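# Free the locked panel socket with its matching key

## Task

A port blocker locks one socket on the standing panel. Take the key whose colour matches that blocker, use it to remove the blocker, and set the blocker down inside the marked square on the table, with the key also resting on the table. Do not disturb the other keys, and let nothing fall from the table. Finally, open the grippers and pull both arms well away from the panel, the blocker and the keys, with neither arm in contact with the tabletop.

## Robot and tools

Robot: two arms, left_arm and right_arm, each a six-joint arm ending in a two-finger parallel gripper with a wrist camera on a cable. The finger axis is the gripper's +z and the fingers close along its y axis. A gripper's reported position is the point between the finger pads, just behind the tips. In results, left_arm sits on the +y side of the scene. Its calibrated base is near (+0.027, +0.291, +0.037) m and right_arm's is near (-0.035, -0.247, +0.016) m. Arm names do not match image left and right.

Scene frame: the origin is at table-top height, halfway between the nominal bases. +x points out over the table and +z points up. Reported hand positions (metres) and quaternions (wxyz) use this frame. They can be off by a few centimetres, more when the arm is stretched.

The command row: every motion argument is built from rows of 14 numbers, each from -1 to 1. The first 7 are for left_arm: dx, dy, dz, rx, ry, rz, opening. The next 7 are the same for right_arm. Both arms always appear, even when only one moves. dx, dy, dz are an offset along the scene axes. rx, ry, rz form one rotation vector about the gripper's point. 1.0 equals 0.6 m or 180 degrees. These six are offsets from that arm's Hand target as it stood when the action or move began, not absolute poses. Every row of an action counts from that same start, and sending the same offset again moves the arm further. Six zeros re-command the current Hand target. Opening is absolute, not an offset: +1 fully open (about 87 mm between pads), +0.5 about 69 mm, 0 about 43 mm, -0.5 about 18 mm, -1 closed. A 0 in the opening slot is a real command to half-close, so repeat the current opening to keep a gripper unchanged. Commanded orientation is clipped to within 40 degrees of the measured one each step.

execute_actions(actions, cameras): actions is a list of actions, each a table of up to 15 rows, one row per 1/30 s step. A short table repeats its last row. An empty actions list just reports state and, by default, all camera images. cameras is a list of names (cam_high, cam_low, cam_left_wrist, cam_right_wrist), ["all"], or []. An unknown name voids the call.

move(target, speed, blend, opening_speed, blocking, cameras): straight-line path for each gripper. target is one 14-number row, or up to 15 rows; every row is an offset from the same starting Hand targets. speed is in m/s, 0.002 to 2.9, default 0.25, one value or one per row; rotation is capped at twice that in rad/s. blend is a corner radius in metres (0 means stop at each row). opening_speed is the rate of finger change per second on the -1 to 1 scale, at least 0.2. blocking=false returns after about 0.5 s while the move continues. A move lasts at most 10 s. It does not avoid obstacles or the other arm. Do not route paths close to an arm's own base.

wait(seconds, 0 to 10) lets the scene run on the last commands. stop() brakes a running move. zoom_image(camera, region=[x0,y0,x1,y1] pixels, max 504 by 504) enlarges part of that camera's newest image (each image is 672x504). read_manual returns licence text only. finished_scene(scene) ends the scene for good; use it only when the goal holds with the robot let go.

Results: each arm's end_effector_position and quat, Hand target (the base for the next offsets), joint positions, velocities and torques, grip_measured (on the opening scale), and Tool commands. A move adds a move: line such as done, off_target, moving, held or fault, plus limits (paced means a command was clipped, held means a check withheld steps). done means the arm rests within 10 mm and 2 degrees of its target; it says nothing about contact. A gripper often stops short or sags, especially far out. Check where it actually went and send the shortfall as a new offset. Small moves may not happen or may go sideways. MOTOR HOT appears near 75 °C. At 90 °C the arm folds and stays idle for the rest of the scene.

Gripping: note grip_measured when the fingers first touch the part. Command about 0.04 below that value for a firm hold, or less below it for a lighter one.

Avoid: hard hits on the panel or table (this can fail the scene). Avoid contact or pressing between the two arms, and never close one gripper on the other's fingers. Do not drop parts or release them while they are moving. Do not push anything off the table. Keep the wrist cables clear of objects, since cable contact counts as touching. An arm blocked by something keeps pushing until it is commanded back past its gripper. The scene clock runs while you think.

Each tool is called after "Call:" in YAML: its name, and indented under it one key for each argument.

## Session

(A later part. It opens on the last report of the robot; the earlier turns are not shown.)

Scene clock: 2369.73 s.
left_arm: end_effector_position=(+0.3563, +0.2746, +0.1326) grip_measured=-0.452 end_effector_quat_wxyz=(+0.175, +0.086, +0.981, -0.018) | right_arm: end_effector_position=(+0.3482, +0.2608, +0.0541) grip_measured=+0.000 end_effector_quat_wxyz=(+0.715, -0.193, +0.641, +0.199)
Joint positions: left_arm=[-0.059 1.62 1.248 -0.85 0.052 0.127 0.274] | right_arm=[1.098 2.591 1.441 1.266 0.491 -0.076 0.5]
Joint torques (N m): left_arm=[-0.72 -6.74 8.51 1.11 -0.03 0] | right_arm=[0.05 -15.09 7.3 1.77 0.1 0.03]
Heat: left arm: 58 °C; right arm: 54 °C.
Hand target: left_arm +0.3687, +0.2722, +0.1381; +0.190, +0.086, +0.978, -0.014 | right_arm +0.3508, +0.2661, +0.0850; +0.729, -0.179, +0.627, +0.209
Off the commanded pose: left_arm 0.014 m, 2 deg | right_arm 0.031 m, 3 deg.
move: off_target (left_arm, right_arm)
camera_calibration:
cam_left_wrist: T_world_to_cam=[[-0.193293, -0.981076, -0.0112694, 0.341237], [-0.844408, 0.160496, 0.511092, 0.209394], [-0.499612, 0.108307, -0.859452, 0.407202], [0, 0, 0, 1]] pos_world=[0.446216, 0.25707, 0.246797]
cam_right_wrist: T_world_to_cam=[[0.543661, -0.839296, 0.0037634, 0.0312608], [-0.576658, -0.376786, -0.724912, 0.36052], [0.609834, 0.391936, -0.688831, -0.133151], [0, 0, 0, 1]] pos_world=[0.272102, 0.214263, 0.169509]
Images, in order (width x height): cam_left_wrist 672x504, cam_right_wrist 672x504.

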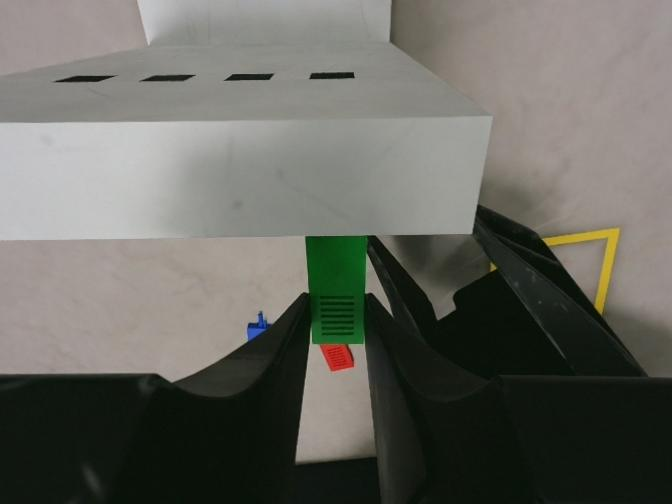

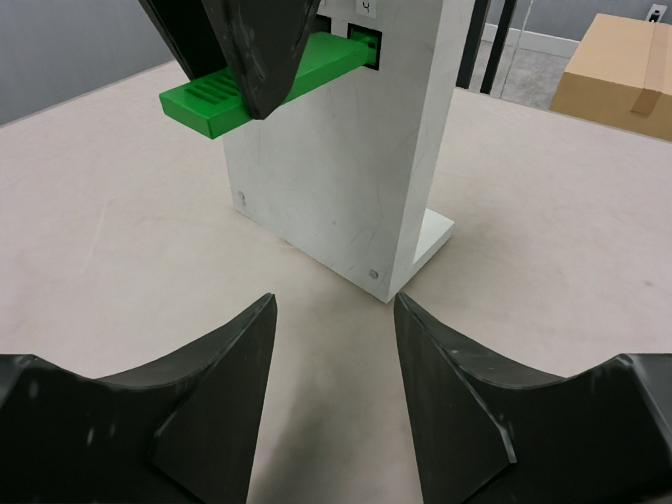

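Call:
move:
  target: [0,0,0,0,0,0,-0.62, 0, 0, 0.02, 0,0,0, 0.0]
  speed: 0.1
  cameras: ["cam_right_wrist"]

Call:
zoom_image:
  camera: "cam_right_wrist"
  region: [325, 40, 395, 110]

Scene clock: 2382.97 s.
left_arm: end_effector_position=(+0.3563, +0.2746, +0.1326) grip_measured=-0.452 end_effector_quat_wxyz=(+0.175, +0.086, +0.981, -0.018) | right_arm: end_effector_position=(+0.3491, +0.2622, +0.0664) grip_measured=+0.000 end_effector_quat_wxyz=(+0.716, -0.192, +0.640, +0.200)
Joint positions: left_arm=[-0.059 1.62 1.248 -0.85 0.052 0.127 0.274] | right_arm=[1.098 2.561 1.441 1.24 0.491 -0.076 0.5]
Joint torques (N m): left_arm=[-0.79 -6.75 8.51 1.12 -0.04 -0.04] | right_arm=[0.12 -15.47 6.91 1.72 0.1 0]
Heat: left arm: 62 °C; right arm: 58 °C.
Hand target: left_arm +0.3687, +0.2722, +0.1381; +0.190, +0.086, +0.978, -0.014 | right_arm +0.3509, +0.2661, +0.0971; +0.729, -0.179, +0.627, +0.209
Off the commanded pose: left_arm 0.014 m, 2 deg | right_arm 0.031 m, 3 deg.
move: off_target (left_arm, right_arm)
camera_calibration:
cam_right_wrist: T_world_to_cam=[[0.543381, -0.839485, 0.00168484, 0.0321701], [-0.575359, -0.373877, -0.727446, 0.369411], [0.61131, 0.394311, -0.686163, -0.12717], [0, 0, 0, 1]] pos_world=[0.272803, 0.215265, 0.181413]
Images, in order (width x height): cam_right_wrist 672x504.

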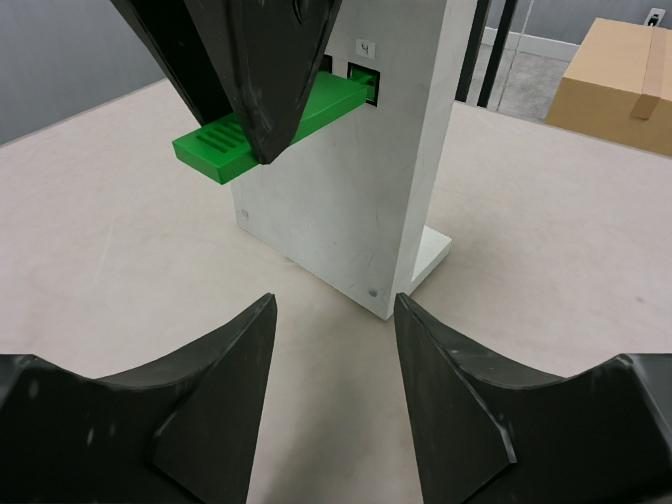

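Scaled by 7.200.

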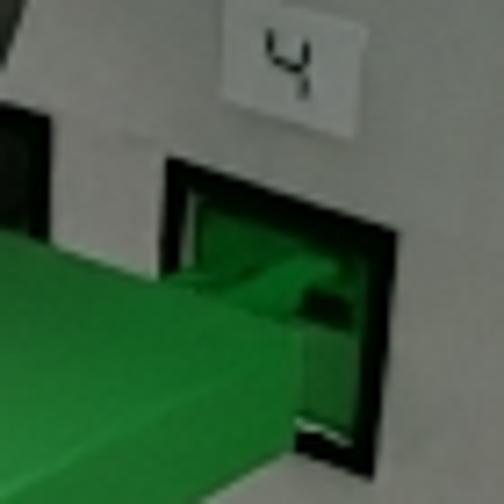

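Call:
zoom_image:
  camera: "cam_right_wrist"
  region: [346, 60, 382, 90]

Scaled by 14.000.

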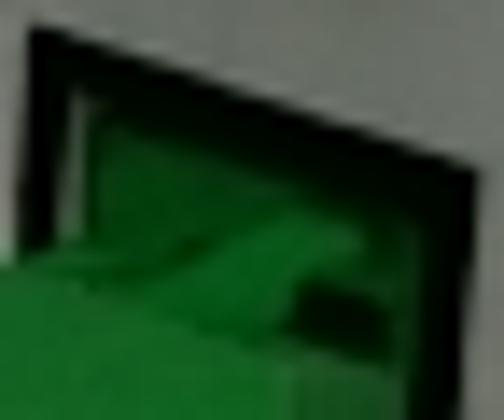

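Call:
move:
  target:
    - [-0.0552, 0.0335, -0.0005, 0.0016, 0.0093, 0, -0.62, 0,0,0,0,0,0, 0.0]
    - [-0.0295, 0.0052, -0.0005, 0.0016, 0.0093, 0, -0.62, 0,0,0,0,0,0, 0.0]
    - [0.0040, -0.0009, -0.0005, 0.0016, 0.0093, 0, -0.62, 0,0,0,0,0,0, 0.0]
  speed: [0.07, 0.06, 0.05]
  blend: [0, 0.006, 0]
  cameras: ["cam_left_wrist","cam_right_wrist"]

Call:
zoom_image:
  camera: "cam_right_wrist"
  region: [346, 60, 382, 90]

Scene clock: 2439.93 s.
left_arm: end_effector_position=(+0.3564, +0.2739, +0.1331) grip_measured=-0.452 end_effector_quat_wxyz=(+0.157, +0.087, +0.984, -0.018) | right_arm: end_effector_position=(+0.3491, +0.2622, +0.0663) grip_measured=+0.000 end_effector_quat_wxyz=(+0.716, -0.192, +0.641, +0.200)
Joint positions: left_arm=[-0.063 1.653 1.292 -0.897 0.049 0.125 0.274] | right_arm=[1.098 2.561 1.441 1.24 0.491 -0.076 0.5]
Joint torques (N m): left_arm=[-0.75 -6.84 8.39 1.14 -0.03 0.01] | right_arm=[0.14 -15.66 7.02 1.71 0.14 -0.06]
Heat: left arm: 65 °C; right arm: 60 °C.
Hand target: left_arm +0.3710, +0.2717, +0.1379; +0.175, +0.086, +0.981, -0.013 | right_arm +0.3509, +0.2661, +0.0970; +0.729, -0.179, +0.627, +0.209
Off the commanded pose: left_arm 0.016 m, 2 deg | right_arm 0.031 m, 3 deg.
move: off_target (left_arm, right_arm)
camera_calibration:
cam_left_wrist: T_world_to_cam=[[-0.194383, -0.980896, -0.00756967, 0.340366], [-0.825187, 0.159344, 0.541919, 0.19866], [-0.53036, 0.111586, -0.840397, 0.415311], [0, 0, 0, 1]] pos_world=[0.450357, 0.255865, 0.243945]
cam_right_wrist: T_world_to_cam=[[0.543374, -0.839488, 0.00204811, 0.0321907], [-0.575663, -0.374381, -0.726946, 0.369475], [0.61103, 0.393825, -0.686691, -0.127001], [0, 0, 0, 1]] pos_world=[0.272803, 0.215365, 0.181312]
Images, in order (width x height): cam_left_wrist 672x504, cam_right_wrist 672x504.

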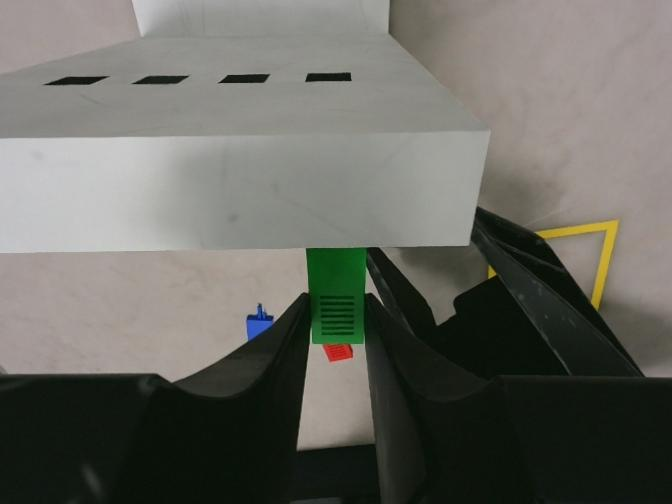

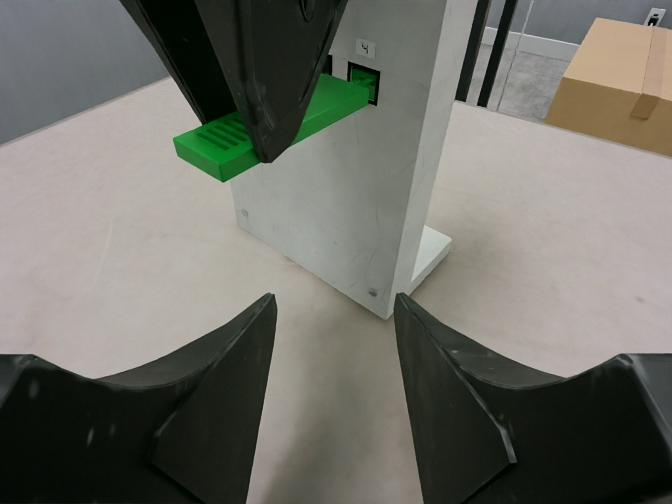

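Scaled by 14.000.

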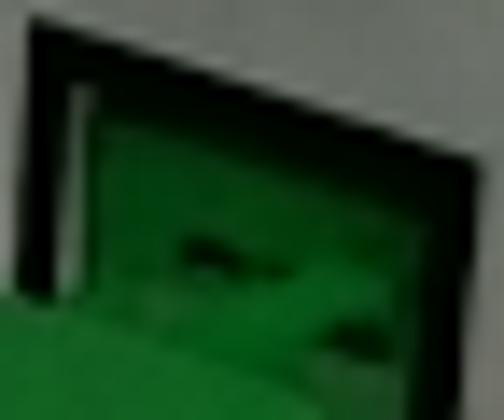

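Call:
move:
  target:
    - [-0.059, 0.0343, -0.0009, 0, 0, 0, -0.62, 0,0,0,0,0,0, 0.0]
    - [-0.0333, 0.006, -0.0009, 0, 0, 0, -0.62, 0,0,0,0,0,0, 0.0]
    - [0.0042, -0.001, -0.0009, 0, 0, 0, -0.62, 0,0,0,0,0,0, 0.0]
  speed: [0.07, 0.06, 0.05]
  blend: [0, 0.006, 0]
  cameras: ["cam_left_wrist","cam_right_wrist"]

Call:
zoom_image:
  camera: "cam_right_wrist"
  region: [346, 60, 382, 90]

Scene clock: 2460.73 s.
left_arm: end_effector_position=(+0.3566, +0.2739, +0.1323) grip_measured=-0.452 end_effector_quat_wxyz=(+0.152, +0.086, +0.984, -0.017) | right_arm: end_effector_position=(+0.3491, +0.2622, +0.0663) grip_measured=+0.000 end_effector_quat_wxyz=(+0.716, -0.192, +0.641, +0.200)
Joint positions: left_arm=[-0.063 1.662 1.3 -0.904 0.048 0.124 0.274] | right_arm=[1.098 2.561 1.441 1.24 0.491 -0.076 0.5]
Joint torques (N m): left_arm=[-0.62 -6.98 8.46 1.22 -0.03 -0.01] | right_arm=[0.36 -15.56 7.17 1.75 0.03 0.02]
Heat: left arm: 65 °C; right arm: 60 °C.
Hand target: left_arm +0.3736, +0.2710, +0.1374; +0.175, +0.086, +0.981, -0.013 | right_arm +0.3509, +0.2661, +0.0970; +0.729, -0.179, +0.627, +0.209
Off the commanded pose: left_arm 0.018 m, 3 deg | right_arm 0.031 m, 3 deg.
move: off_target (left_arm, right_arm)
camera_calibration:
cam_left_wrist: T_world_to_cam=[[-0.193352, -0.981105, -0.00697162, 0.340032], [-0.820762, 0.157851, 0.549029, 0.197194], [-0.537554, 0.111878, -0.835775, 0.416651], [0, 0, 0, 1]] pos_world=[0.451568, 0.255866, 0.242332]
cam_right_wrist: T_world_to_cam=[[0.543374, -0.839488, 0.00204811, 0.0321907], [-0.575663, -0.374381, -0.726946, 0.369475], [0.61103, 0.393825, -0.686691, -0.127001], [0, 0, 0, 1]] pos_world=[0.272803, 0.215365, 0.181312]
Images, in order (width x height): cam_left_wrist 672x504, cam_right_wrist 672x504.

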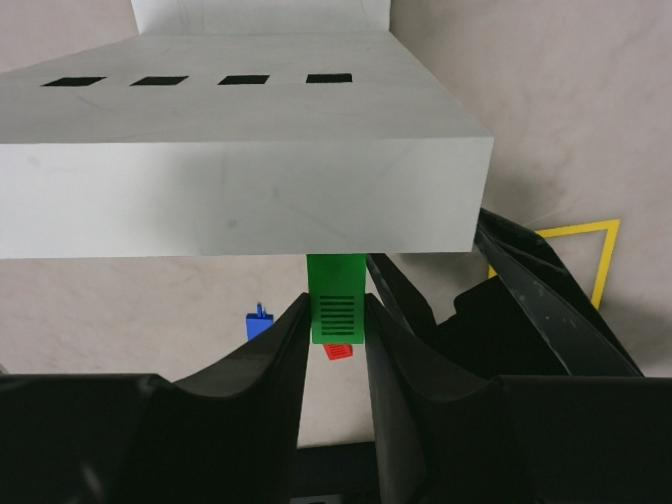

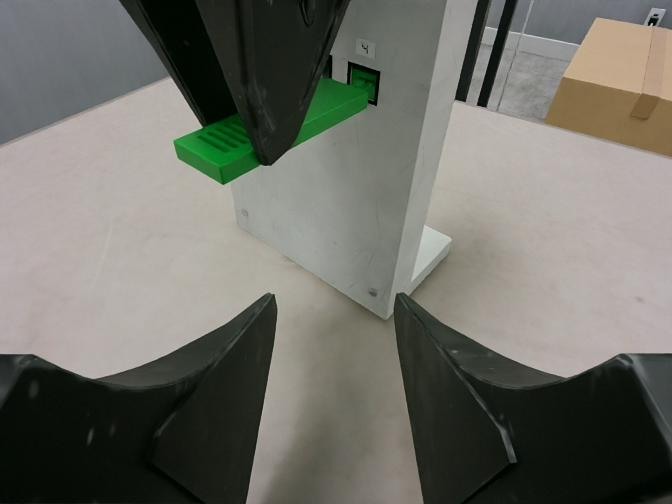

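Scaled by 14.000.

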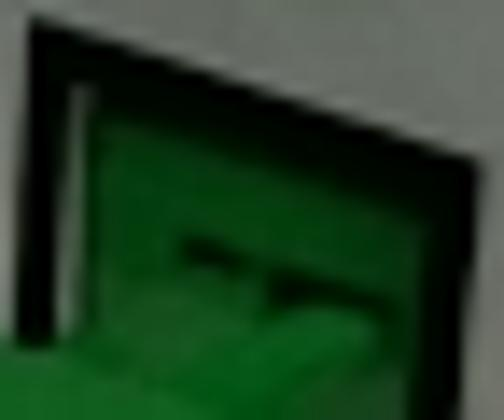

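Call:
move:
  target: [0.0007, -0.0001, 0.0027, 0, 0, 0, -0.62, 0,0,0,0,0,0, 0.0]
  speed: 0.004
  cameras: ["cam_right_wrist"]

Call:
zoom_image:
  camera: "cam_right_wrist"
  region: [346, 60, 382, 90]

Scene clock: 2477.87 s.
left_arm: end_effector_position=(+0.3567, +0.2739, +0.1334) grip_measured=-0.452 end_effector_quat_wxyz=(+0.152, +0.086, +0.984, -0.017) | right_arm: end_effector_position=(+0.3491, +0.2622, +0.0663) grip_measured=+0.000 end_effector_quat_wxyz=(+0.716, -0.192, +0.641, +0.200)
Joint positions: left_arm=[-0.063 1.662 1.304 -0.909 0.048 0.124 0.274] | right_arm=[1.098 2.561 1.441 1.24 0.491 -0.076 0.5]
Joint torques (N m): left_arm=[-0.91 -6.9 8.69 1.2 -0.06 0.01] | right_arm=[0.12 -15.69 6.98 1.65 0.09 0]
Heat: left arm: 64 °C; right arm: 61 °C.
Hand target: left_arm +0.3740, +0.2710, +0.1390; +0.175, +0.086, +0.981, -0.013 | right_arm +0.3509, +0.2661, +0.0970; +0.729, -0.179, +0.627, +0.209
Off the commanded pose: left_arm 0.018 m, 3 deg | right_arm 0.031 m, 3 deg.
move: off_target (left_arm, right_arm)
camera_calibration:
cam_right_wrist: T_world_to_cam=[[0.543374, -0.839488, 0.00204811, 0.0321907], [-0.575663, -0.374381, -0.726946, 0.369475], [0.61103, 0.393825, -0.686691, -0.127001], [0, 0, 0, 1]] pos_world=[0.272803, 0.215365, 0.181312]
Images, in order (width x height): cam_right_wrist 672x504.

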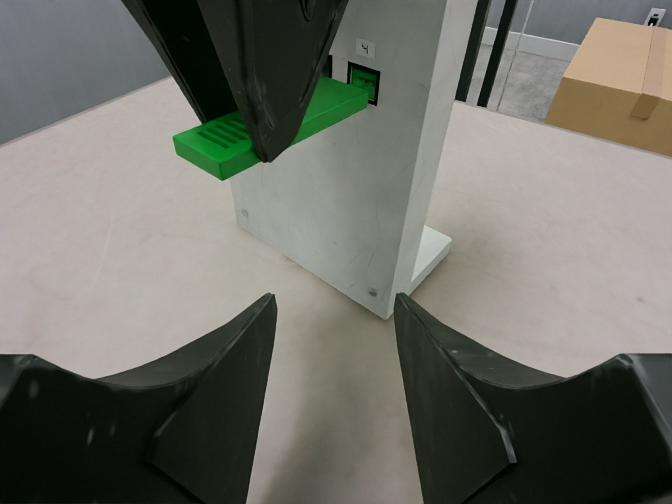

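Scaled by 14.000.

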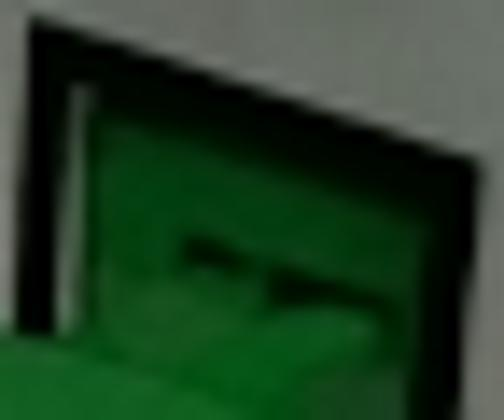

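Call:
move:
  target: [0.0, 0, 0.003, 0, 0, 0, -0.62, 0,0,0,0,0,0, 0.0]
  speed: 0.006
  cameras: ["cam_right_wrist"]

Call:
zoom_image:
  camera: "cam_right_wrist"
  region: [346, 60, 382, 90]

Scene clock: 2490.30 s.
left_arm: end_effector_position=(+0.3566, +0.2739, +0.1348) grip_measured=-0.452 end_effector_quat_wxyz=(+0.152, +0.086, +0.985, -0.018) | right_arm: end_effector_position=(+0.3491, +0.2622, +0.0663) grip_measured=+0.000 end_effector_quat_wxyz=(+0.716, -0.192, +0.641, +0.200)
Joint positions: left_arm=[-0.063 1.662 1.31 -0.916 0.048 0.123 0.274] | right_arm=[1.098 2.561 1.441 1.24 0.491 -0.076 0.5]
Joint torques (N m): left_arm=[-0.73 -6.86 8.84 1.19 -0.01 -0.02] | right_arm=[0.09 -15.53 7.16 1.73 0.16 -0.05]
Heat: left arm: 66 °C; right arm: 61 °C.
Hand target: left_arm +0.3741, +0.2710, +0.1408; +0.175, +0.086, +0.981, -0.013 | right_arm +0.3509, +0.2661, +0.0970; +0.729, -0.179, +0.627, +0.209
Off the commanded pose: left_arm 0.019 m, 3 deg | right_arm 0.031 m, 3 deg.
move: off_target (left_arm, right_arm)
camera_calibration:
cam_right_wrist: T_world_to_cam=[[0.543374, -0.839488, 0.00204811, 0.0321907], [-0.575663, -0.374381, -0.726946, 0.369475], [0.61103, 0.393825, -0.686691, -0.127001], [0, 0, 0, 1]] pos_world=[0.272803, 0.215365, 0.181312]
Images, in order (width x height): cam_right_wrist 672x504.

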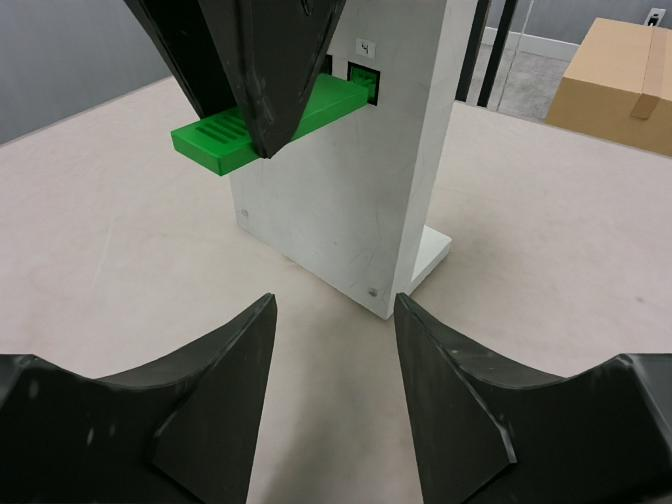

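Scaled by 14.000.

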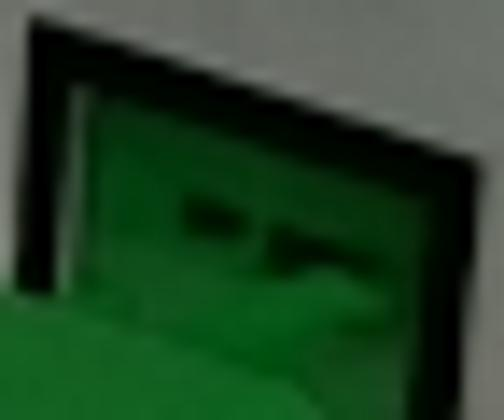

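Call:
move:
  target: [0.0, 0, 0.003, 0, 0, 0, -0.62, 0,0,0,0,0,0, 0.0]
  speed: 0.006
  cameras: ["cam_right_wrist"]

Call:
zoom_image:
  camera: "cam_right_wrist"
  region: [346, 60, 382, 90]

Scene clock: 2504.33 s.
left_arm: end_effector_position=(+0.3566, +0.2739, +0.1362) grip_measured=-0.452 end_effector_quat_wxyz=(+0.151, +0.086, +0.985, -0.017) | right_arm: end_effector_position=(+0.3491, +0.2622, +0.0663) grip_measured=+0.000 end_effector_quat_wxyz=(+0.716, -0.192, +0.641, +0.200)
Joint positions: left_arm=[-0.063 1.662 1.316 -0.922 0.047 0.123 0.274] | right_arm=[1.098 2.561 1.441 1.24 0.491 -0.076 0.5]
Joint torques (N m): left_arm=[-0.87 -6.91 8.84 1.16 -0.05 -0.01] | right_arm=[0.32 -15.5 7.12 1.67 0.17 0]
Heat: left arm: 66 °C; right arm: 62 °C.
Hand target: left_arm +0.3741, +0.2710, +0.1426; +0.175, +0.086, +0.981, -0.013 | right_arm +0.3509, +0.2661, +0.0970; +0.729, -0.179, +0.627, +0.209
Off the commanded pose: left_arm 0.019 m, 3 deg | right_arm 0.031 m, 3 deg.
move: off_target (left_arm, right_arm)
camera_calibration:
cam_right_wrist: T_world_to_cam=[[0.543374, -0.839488, 0.00204811, 0.0321907], [-0.575663, -0.374381, -0.726946, 0.369475], [0.61103, 0.393825, -0.686691, -0.127001], [0, 0, 0, 1]] pos_world=[0.272803, 0.215365, 0.181312]
Images, in order (width x height): cam_right_wrist 672x504.

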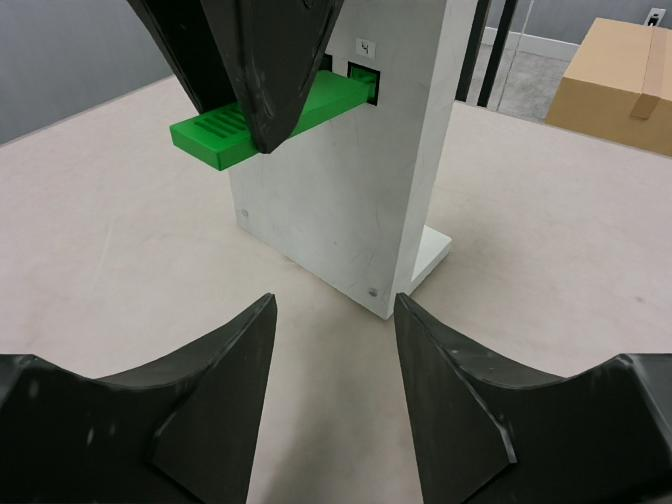

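Scaled by 14.000.

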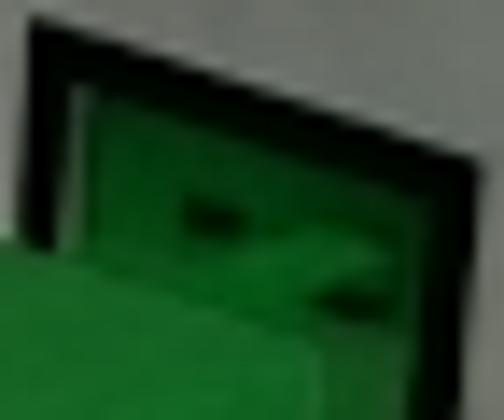

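Call:
move:
  target:
    - [-0.0673, 0.0365, -0.0073, -0.0017, -0.0098, 0, -0.62, 0,0,0,0,0,0, 0.0]
    - [-0.0418, 0.0083, -0.0073, -0.0017, -0.0098, 0, -0.62, 0,0,0,0,0,0, 0.0]
    - [-0.009, 0.0025, -0.0073, -0.0017, -0.0098, 0, -0.62, 0,0,0,0,0,0, 0.0]
  speed: [0.07, 0.06, 0.05]
  blend: [0, 0.006, 0]
  cameras: ["cam_left_wrist","cam_right_wrist"]

Call:
zoom_image:
  camera: "cam_right_wrist"
  region: [346, 60, 382, 90]

Scene clock: 2539.47 s.
left_arm: end_effector_position=(+0.3558, +0.2748, +0.1328) grip_measured=-0.452 end_effector_quat_wxyz=(+0.174, +0.086, +0.981, -0.018) | right_arm: end_effector_position=(+0.3491, +0.2622, +0.0663) grip_measured=+0.000 end_effector_quat_wxyz=(+0.716, -0.192, +0.641, +0.200)
Joint positions: left_arm=[-0.058 1.618 1.247 -0.851 0.053 0.128 0.274] | right_arm=[1.098 2.561 1.441 1.24 0.491 -0.076 0.5]
Joint torques (N m): left_arm=[-0.59 -6.82 8.4 1.15 -0.04 0.07] | right_arm=[0.35 -15.47 6.9 1.69 0.11 -0.07]
Heat: left arm: 67 °C; right arm: 63 °C.
Hand target: left_arm +0.3686, +0.2725, +0.1382; +0.191, +0.086, +0.978, -0.014 | right_arm +0.3509, +0.2661, +0.0970; +0.729, -0.179, +0.627, +0.209
Off the commanded pose: left_arm 0.014 m, 2 deg | right_arm 0.031 m, 3 deg.
move: off_target (left_arm, right_arm)
camera_calibration:
cam_left_wrist: T_world_to_cam=[[-0.193393, -0.981071, -0.00998985, 0.341087], [-0.844155, 0.161197, 0.51129, 0.20858], [-0.500001, 0.107313, -0.85935, 0.407557], [0, 0, 0, 1]] pos_world=[0.445816, 0.257272, 0.246997]
cam_right_wrist: T_world_to_cam=[[0.543374, -0.839488, 0.00204811, 0.0321907], [-0.575663, -0.374381, -0.726946, 0.369475], [0.61103, 0.393825, -0.686691, -0.127001], [0, 0, 0, 1]] pos_world=[0.272803, 0.215365, 0.181312]
Images, in order (width x height): cam_left_wrist 672x504, cam_right_wrist 672x504.

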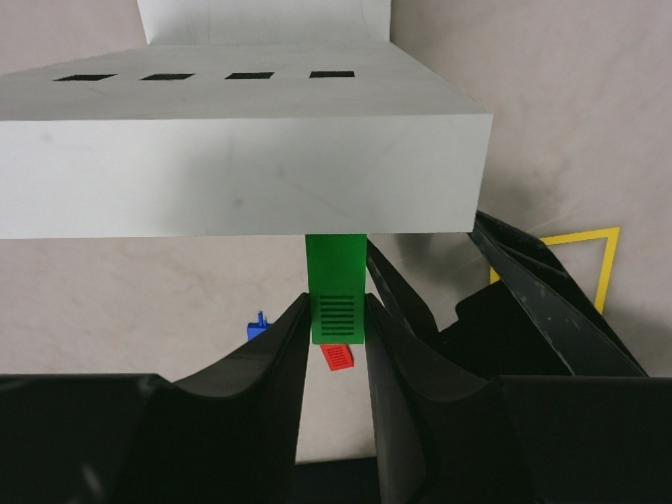

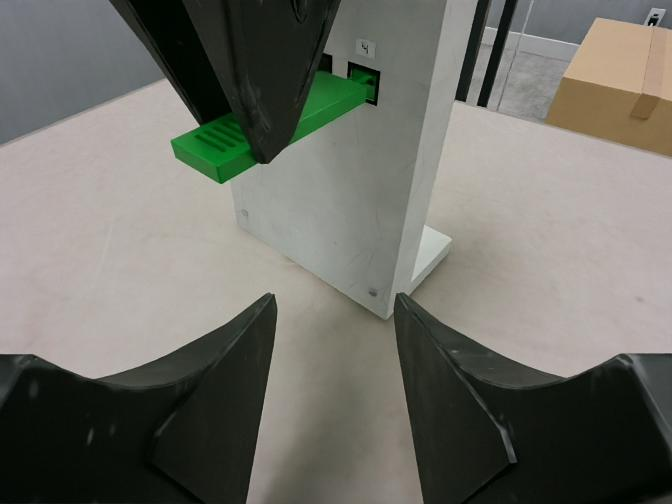

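Scaled by 14.000.

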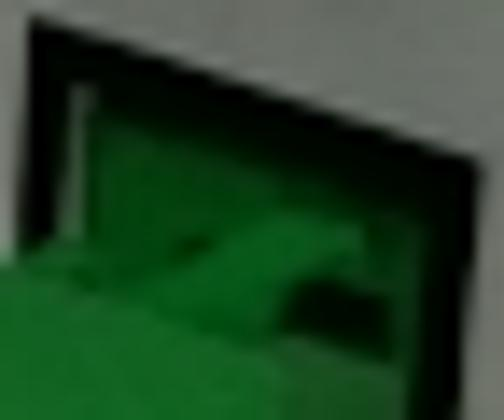

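Call:
zoom_image:
  camera: "cam_right_wrist"
  region: [160, 50, 400, 200]

Scaled by 2.100.

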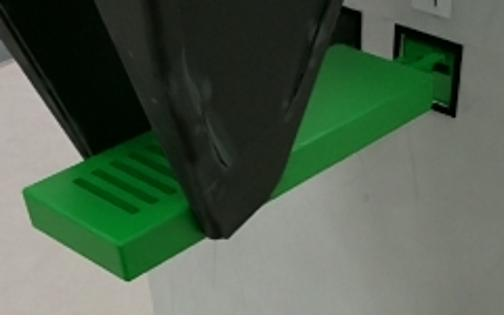

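Call:
zoom_image:
  camera: "cam_left_wrist"
  region: [285, 230, 385, 360]

Scaled by 3.877.

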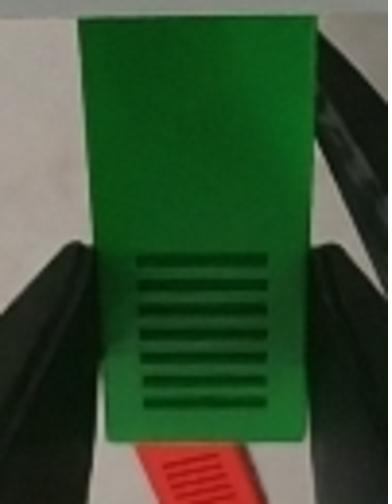

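Call:
move:
  target:
    - [-0.058, 0.034, -0.0005, 0.0023, 0.0131, 0, -0.62, 0,0,0,0,0,0, 0.0]
    - [-0.0325, 0.0058, -0.0005, 0.0023, 0.0131, 0, -0.62, 0,0,0,0,0,0, 0.0]
    - [0.001, 0.0, -0.0005, 0.0023, 0.0131, 0, -0.62, 0,0,0,0,0,0, 0.0]
  speed: [0.07, 0.06, 0.05]
  blend: [0, 0.006, 0]
  cameras: ["cam_left_wrist","cam_right_wrist"]

Call:
zoom_image:
  camera: "cam_right_wrist"
  region: [346, 60, 382, 90]

Call:
zoom_image:
  camera: "cam_left_wrist"
  region: [190, 30, 370, 110]

Scene clock: 2636.70 s.
left_arm: end_effector_position=(+0.3565, +0.2747, +0.1324) grip_measured=-0.452 end_effector_quat_wxyz=(+0.154, +0.087, +0.984, -0.017) | right_arm: end_effector_position=(+0.3491, +0.2622, +0.0663) grip_measured=+0.000 end_effector_quat_wxyz=(+0.716, -0.192, +0.641, +0.200)
Joint positions: left_arm=[-0.061 1.658 1.296 -0.9 0.047 0.127 0.274] | right_arm=[1.098 2.561 1.441 1.24 0.491 -0.076 0.5]
Joint torques (N m): left_arm=[-0.75 -7.06 8.47 1.05 -0.02 0.01] | right_arm=[0.32 -15.56 6.99 1.74 0.08 -0.05]
Heat: left arm: 66 °C; right arm: 64 °C.
Hand target: left_arm +0.3693, +0.2724, +0.1379; +0.170, +0.086, +0.982, -0.012 | right_arm +0.3509, +0.2661, +0.0970; +0.729, -0.179, +0.627, +0.209
Off the commanded pose: left_arm 0.014 m, 2 deg | right_arm 0.031 m, 3 deg.
move: off_target (left_arm, right_arm)
camera_calibration:
cam_left_wrist: T_world_to_cam=[[-0.194286, -0.980905, -0.00882641, 0.341344], [-0.822614, 0.158019, 0.546202, 0.197942], [-0.534377, 0.11338, -0.837607, 0.415277], [0, 0, 0, 1]] pos_world=[0.451063, 0.256463, 0.242736]
cam_right_wrist: T_world_to_cam=[[0.543374, -0.839488, 0.00204811, 0.0321907], [-0.575663, -0.374381, -0.726946, 0.369475], [0.61103, 0.393825, -0.686691, -0.127001], [0, 0, 0, 1]] pos_world=[0.272803, 0.215365, 0.181312]
Images, in order (width x height): cam_left_wrist 672x504, cam_right_wrist 672x504.

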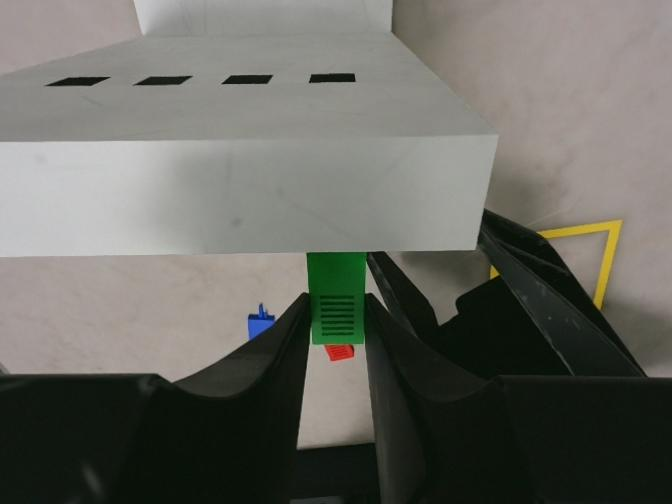

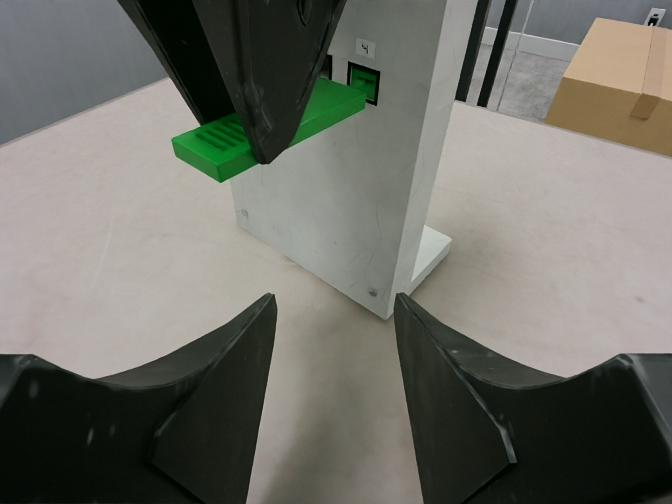

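Scaled by 14.000.

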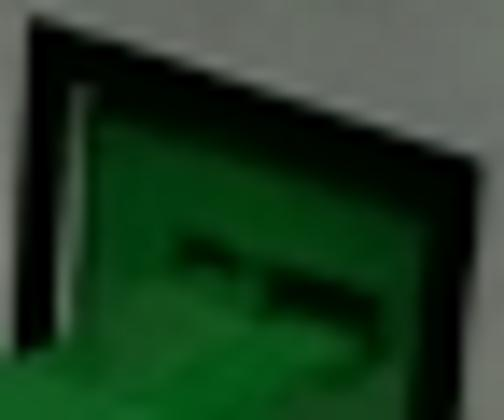

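Scaled by 2.800.

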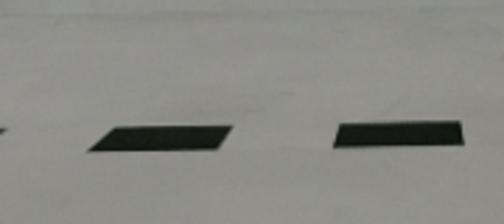

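Call:
zoom_image:
  camera: "cam_right_wrist"
  region: [356, 74, 378, 94]

Scaled by 22.909.

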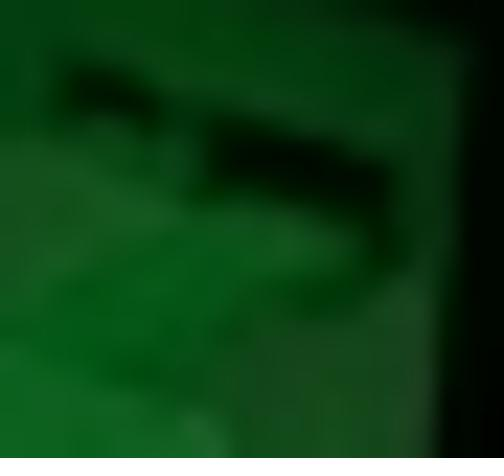

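Call:
move:
  target:
    - [-0.058, 0.0345, 0.0012, 0, 0, 0, -0.62, 0,0,0,0,0,0, 0.0]
    - [-0.0325, 0.0063, 0.0012, 0, 0, 0, -0.62, 0,0,0,0,0,0, 0.0]
    - [0.0, 0.0005, 0.0012, 0, 0, 0, -0.62, 0,0,0,0,0,0, 0.0]
  speed: [0.07, 0.06, 0.05]
  blend: [0, 0.006, 0]
  cameras: ["cam_right_wrist"]

Call:
zoom_image:
  camera: "cam_right_wrist"
  region: [356, 74, 378, 94]

Scene clock: 2673.30 s.
left_arm: end_effector_position=(+0.3576, +0.2750, +0.1340) grip_measured=-0.452 end_effector_quat_wxyz=(+0.156, +0.087, +0.984, -0.016) | right_arm: end_effector_position=(+0.3491, +0.2622, +0.0663) grip_measured=+0.000 end_effector_quat_wxyz=(+0.716, -0.192, +0.641, +0.200)
Joint positions: left_arm=[-0.06 1.658 1.301 -0.902 0.047 0.128 0.274] | right_arm=[1.098 2.561 1.441 1.24 0.491 -0.076 0.5]
Joint torques (N m): left_arm=[-0.76 -7.1 8.36 1.01 -0.06 -0.03] | right_arm=[0.13 -15.69 7.09 1.71 0.11 0.01]
Heat: left arm: 63 °C; right arm: 65 °C.
Hand target: left_arm +0.3692, +0.2728, +0.1386; +0.170, +0.086, +0.982, -0.012 | right_arm +0.3509, +0.2661, +0.0970; +0.729, -0.179, +0.627, +0.209
Off the commanded pose: left_arm 0.013 m, 2 deg | right_arm 0.031 m, 3 deg.
move: off_target (left_arm, right_arm)
camera_calibration:
cam_right_wrist: T_world_to_cam=[[0.543374, -0.839488, 0.00204811, 0.0321907], [-0.575663, -0.374381, -0.726946, 0.369475], [0.61103, 0.393825, -0.686691, -0.127001], [0, 0, 0, 1]] pos_world=[0.272803, 0.215365, 0.181312]
Images, in order (width x height): cam_right_wrist 672x504.

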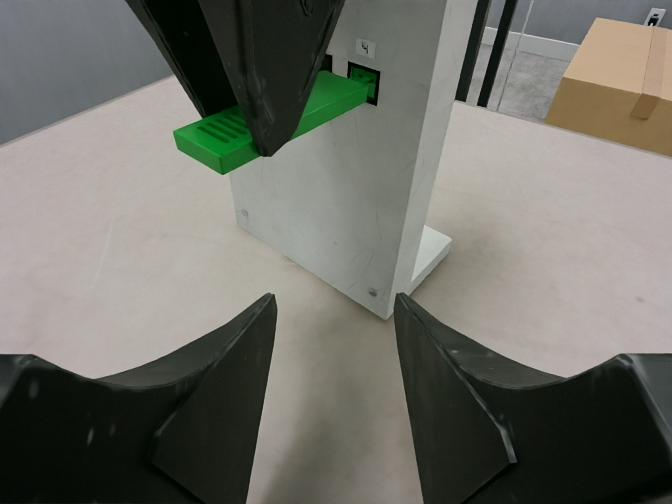

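Scaled by 22.909.

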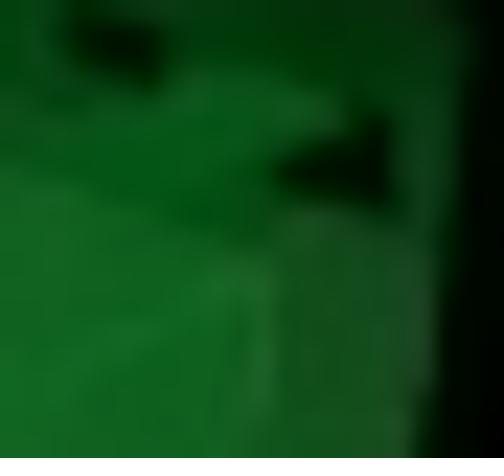

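Call:
move:
  target:
    - [0.0049, -0.0012, -0.0013, 0, 0, 0, -0.62, 0,0,0,0,0,0, 0.0]
    - [0.0115, -0.0026, -0.0013, 0, 0, 0, -0.62, 0,0,0,0,0,0, 0.0]
  speed: 0.02
  blend: [0.002, 0]
  cameras: ["cam_right_wrist", "cam_left_wrist"]

Call:
zoom_image:
  camera: "cam_right_wrist"
  region: [346, 60, 382, 90]

Scene clock: 2692.77 s.
left_arm: end_effector_position=(+0.3622, +0.2745, +0.1333) grip_measured=-0.452 end_effector_quat_wxyz=(+0.153, +0.086, +0.984, -0.015) | right_arm: end_effector_position=(+0.3491, +0.2622, +0.0663) grip_measured=+0.000 end_effector_quat_wxyz=(+0.716, -0.192, +0.641, +0.200)
Joint positions: left_arm=[-0.063 1.682 1.325 -0.909 0.043 0.124 0.274] | right_arm=[1.098 2.561 1.441 1.24 0.491 -0.076 0.5]
Joint torques (N m): left_arm=[-0.83 -7.1 8.44 1.09 0.01 0] | right_arm=[0.06 -15.64 6.99 1.7 0.08 -0.01]
Heat: left arm: 62 °C; right arm: 65 °C.
Hand target: left_arm +0.3761, +0.2713, +0.1379; +0.170, +0.086, +0.982, -0.012 | right_arm +0.3509, +0.2661, +0.0970; +0.729, -0.179, +0.627, +0.209
Off the commanded pose: left_arm 0.015 m, 2 deg | right_arm 0.031 m, 3 deg.
move: off_target (left_arm, right_arm); blend cut to 0.0017 m at target 1
camera_calibration:
cam_left_wrist: T_world_to_cam=[[-0.191749, -0.981381, -0.0110866, 0.341734], [-0.821567, 0.154324, 0.548828, 0.202435], [-0.536898, 0.114346, -0.835862, 0.419498], [0, 0, 0, 1]] pos_world=[0.457069, 0.256163, 0.243329]
cam_right_wrist: T_world_to_cam=[[0.543374, -0.839488, 0.00204811, 0.0321907], [-0.575663, -0.374381, -0.726946, 0.369475], [0.61103, 0.393825, -0.686691, -0.127001], [0, 0, 0, 1]] pos_world=[0.272803, 0.215365, 0.181312]
Images, in order (width x height): cam_left_wrist 672x504, cam_right_wrist 672x504.

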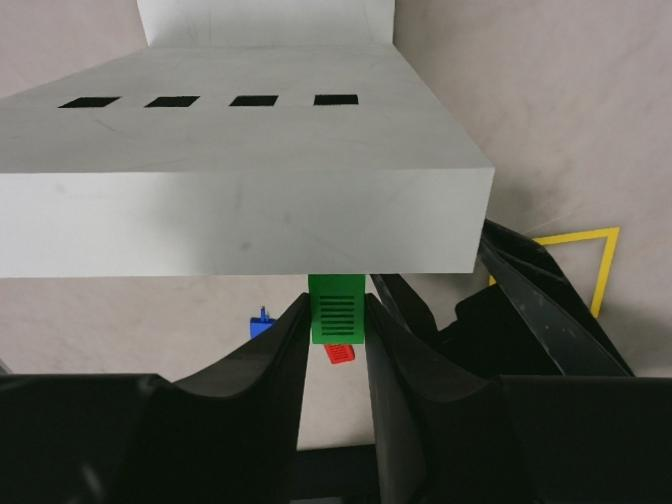

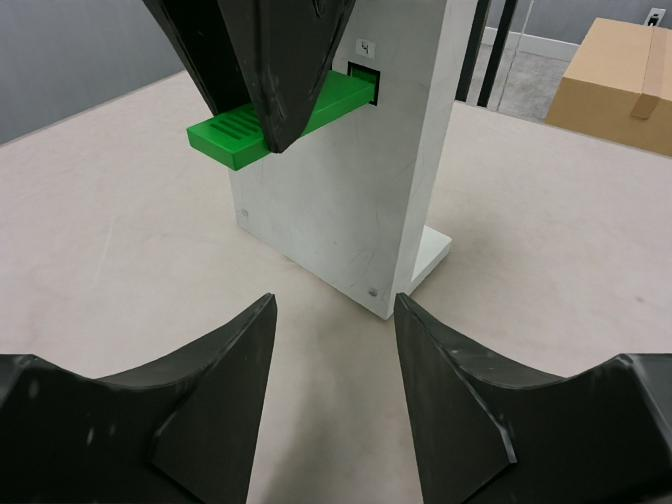

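Scaled by 14.000.

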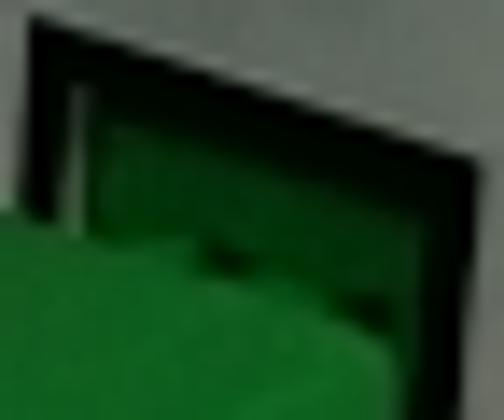

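Call:
move:
  target: [-0.0033, -0.0012, 0.0, 0, 0, -0.0083, -0.62, 0,0,0,0,0,0, 0.0]
  speed: 0.02
  cameras: ["cam_right_wrist", "cam_left_wrist"]

Call:
zoom_image:
  camera: "cam_right_wrist"
  region: [346, 60, 382, 90]

Scene clock: 2721.23 s.
left_arm: end_effector_position=(+0.3622, +0.2747, +0.1333) grip_measured=-0.452 end_effector_quat_wxyz=(+0.153, +0.088, +0.984, -0.015) | right_arm: end_effector_position=(+0.3491, +0.2622, +0.0663) grip_measured=+0.000 end_effector_quat_wxyz=(+0.716, -0.192, +0.641, +0.200)
Joint positions: left_arm=[-0.063 1.682 1.325 -0.909 0.043 0.129 0.274] | right_arm=[1.098 2.561 1.441 1.24 0.491 -0.076 0.5]
Joint torques (N m): left_arm=[-0.87 -7.75 7.94 1.1 0.07 0.19] | right_arm=[0.36 -15.39 6.99 1.74 0.2 0.02]
Heat: left arm: 65 °C; right arm: 66 °C.
Hand target: left_arm +0.3742, +0.2705, +0.1379; +0.170, +0.099, +0.980, -0.015 | right_arm +0.3509, +0.2661, +0.0970; +0.729, -0.179, +0.627, +0.209
Off the commanded pose: left_arm 0.013 m, 2 deg | right_arm 0.031 m, 3 deg.
move: off_target (left_arm, right_arm)
camera_calibration:
cam_left_wrist: T_world_to_cam=[[-0.19648, -0.980427, -0.0125826, 0.343595], [-0.820952, 0.157477, 0.548852, 0.201318], [-0.536128, 0.118168, -0.835825, 0.418148], [0, 0, 0, 1]] pos_world=[0.456963, 0.255755, 0.243328]
cam_right_wrist: T_world_to_cam=[[0.543374, -0.839488, 0.00204811, 0.0321907], [-0.575663, -0.374381, -0.726946, 0.369475], [0.61103, 0.393825, -0.686691, -0.127001], [0, 0, 0, 1]] pos_world=[0.272803, 0.215365, 0.181312]
Images, in order (width x height): cam_left_wrist 672x504, cam_right_wrist 672x504.

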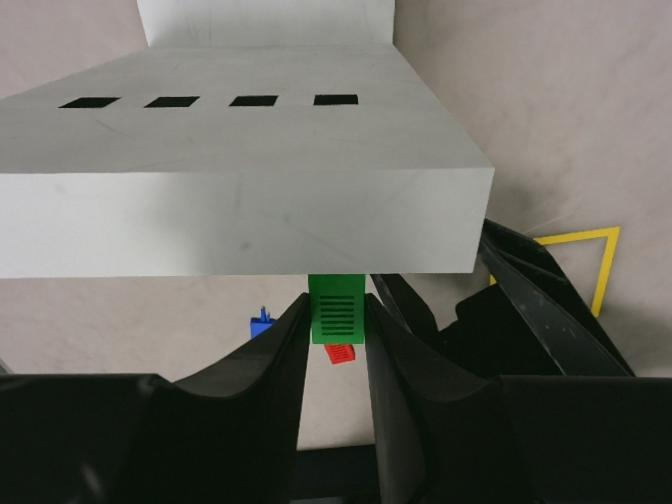

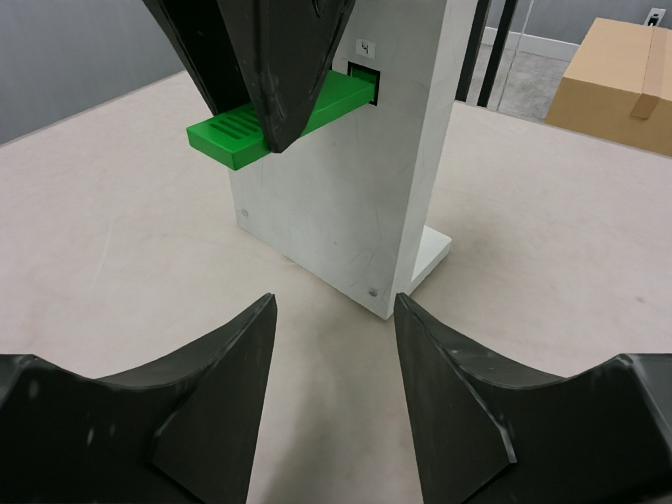

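Scaled by 14.000.

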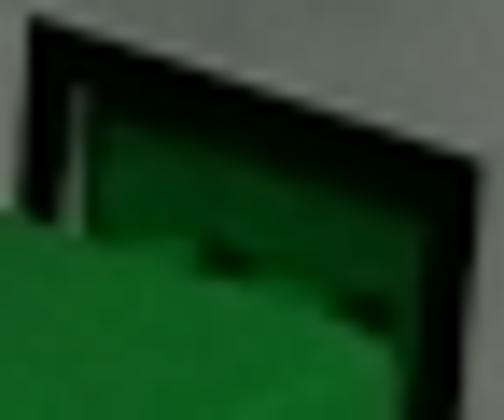

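Call:
move:
  target: [-0.002, -0.0025, -0.001, 0, 0, -0.0083, -0.62, 0,0,0,0,0,0, 0.0]
  speed: 0.02
  cameras: ["cam_right_wrist"]

Call:
zoom_image:
  camera: "cam_right_wrist"
  region: [346, 60, 382, 90]

Scene clock: 2737.17 s.
left_arm: end_effector_position=(+0.3623, +0.2752, +0.1333) grip_measured=-0.452 end_effector_quat_wxyz=(+0.153, +0.099, +0.983, -0.013) | right_arm: end_effector_position=(+0.3491, +0.2622, +0.0663) grip_measured=+0.000 end_effector_quat_wxyz=(+0.716, -0.192, +0.641, +0.200)
Joint positions: left_arm=[-0.064 1.682 1.325 -0.91 0.043 0.15 0.274] | right_arm=[1.098 2.561 1.441 1.24 0.491 -0.076 0.5]
Joint torques (N m): left_arm=[-1.07 -8.01 7.41 1.14 0.15 0.17] | right_arm=[0.18 -15.57 6.82 1.68 0.16 0]
Heat: left arm: 65 °C; right arm: 66 °C.
Hand target: left_arm +0.3729, +0.2689, +0.1373; +0.170, +0.112, +0.979, -0.017 | right_arm +0.3509, +0.2661, +0.0970; +0.729, -0.179, +0.627, +0.209
Off the commanded pose: left_arm 0.013 m, 3 deg | right_arm 0.031 m, 3 deg.
move: off_target (left_arm, right_arm)
camera_calibration:
cam_right_wrist: T_world_to_cam=[[0.543374, -0.839488, 0.00204811, 0.0321907], [-0.575663, -0.374381, -0.726946, 0.369475], [0.61103, 0.393825, -0.686691, -0.127001], [0, 0, 0, 1]] pos_world=[0.272803, 0.215365, 0.181312]
Images, in order (width x height): cam_right_wrist 672x504.

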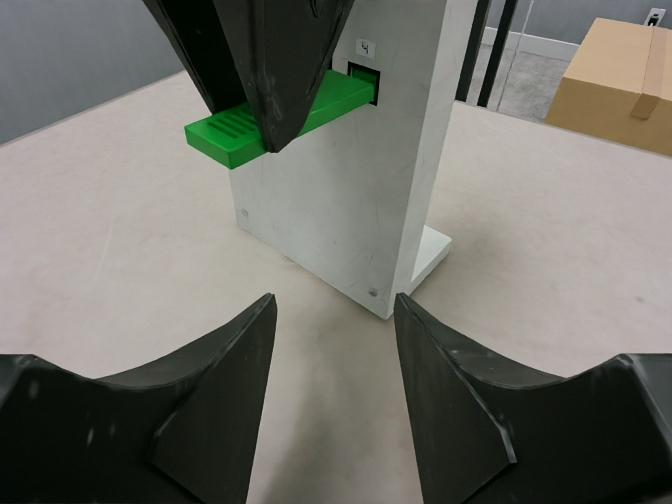

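Scaled by 14.000.

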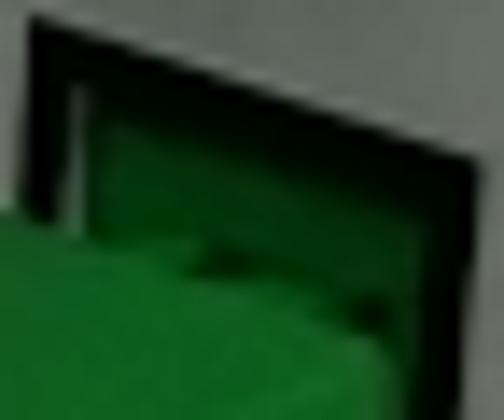

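Call:
move:
  target: [0.0115, -0.002, 0.0005, 0, 0, 0, -0.62, 0,0,0,0,0,0, 0.0]
  speed: 0.02
  cameras: ["cam_right_wrist"]

Call:
zoom_image:
  camera: "cam_right_wrist"
  region: [346, 60, 382, 90]

Scene clock: 2753.47 s.
left_arm: end_effector_position=(+0.3625, +0.2752, +0.1333) grip_measured=-0.452 end_effector_quat_wxyz=(+0.146, +0.100, +0.984, -0.014) | right_arm: end_effector_position=(+0.3491, +0.2622, +0.0663) grip_measured=+0.000 end_effector_quat_wxyz=(+0.716, -0.192, +0.641, +0.200)
Joint positions: left_arm=[-0.064 1.695 1.342 -0.926 0.043 0.151 0.274] | right_arm=[1.098 2.561 1.441 1.24 0.491 -0.076 0.5]
Joint torques (N m): left_arm=[-1.28 -6.93 8.36 1.18 0.15 0.19] | right_arm=[0.17 -15.54 7.05 1.7 0.1 -0.04]
Heat: left arm: 64 °C; right arm: 66 °C.
Hand target: left_arm +0.3799, +0.2677, +0.1376; +0.170, +0.112, +0.979, -0.017 | right_arm +0.3509, +0.2661, +0.0970; +0.729, -0.179, +0.627, +0.209
Off the commanded pose: left_arm 0.019 m, 3 deg | right_arm 0.031 m, 3 deg.
move: off_target (left_arm, right_arm)
camera_calibration:
cam_right_wrist: T_world_to_cam=[[0.543374, -0.839488, 0.00204811, 0.0321907], [-0.575663, -0.374381, -0.726946, 0.369475], [0.61103, 0.393825, -0.686691, -0.127001], [0, 0, 0, 1]] pos_world=[0.272803, 0.215365, 0.181312]
Images, in order (width x height): cam_right_wrist 672x504.

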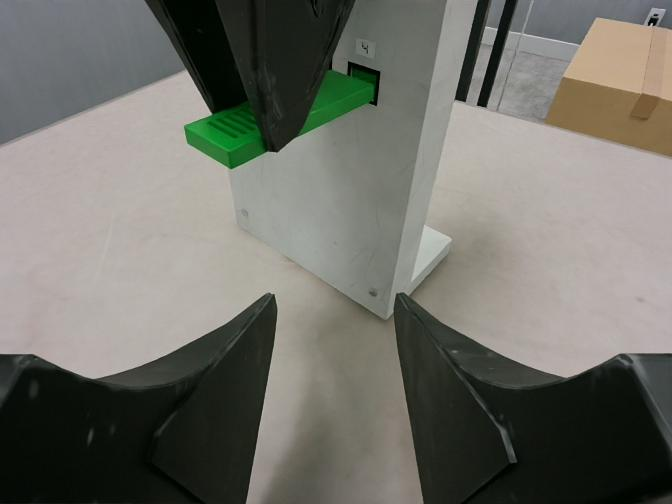

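Scaled by 14.000.

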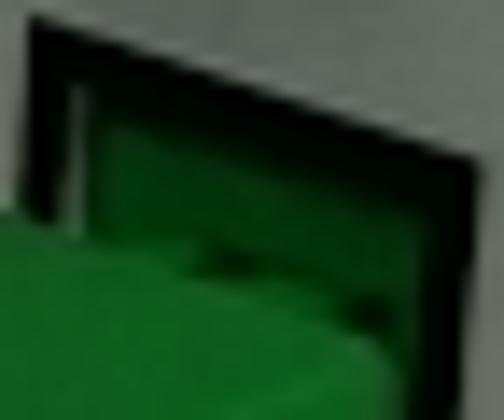

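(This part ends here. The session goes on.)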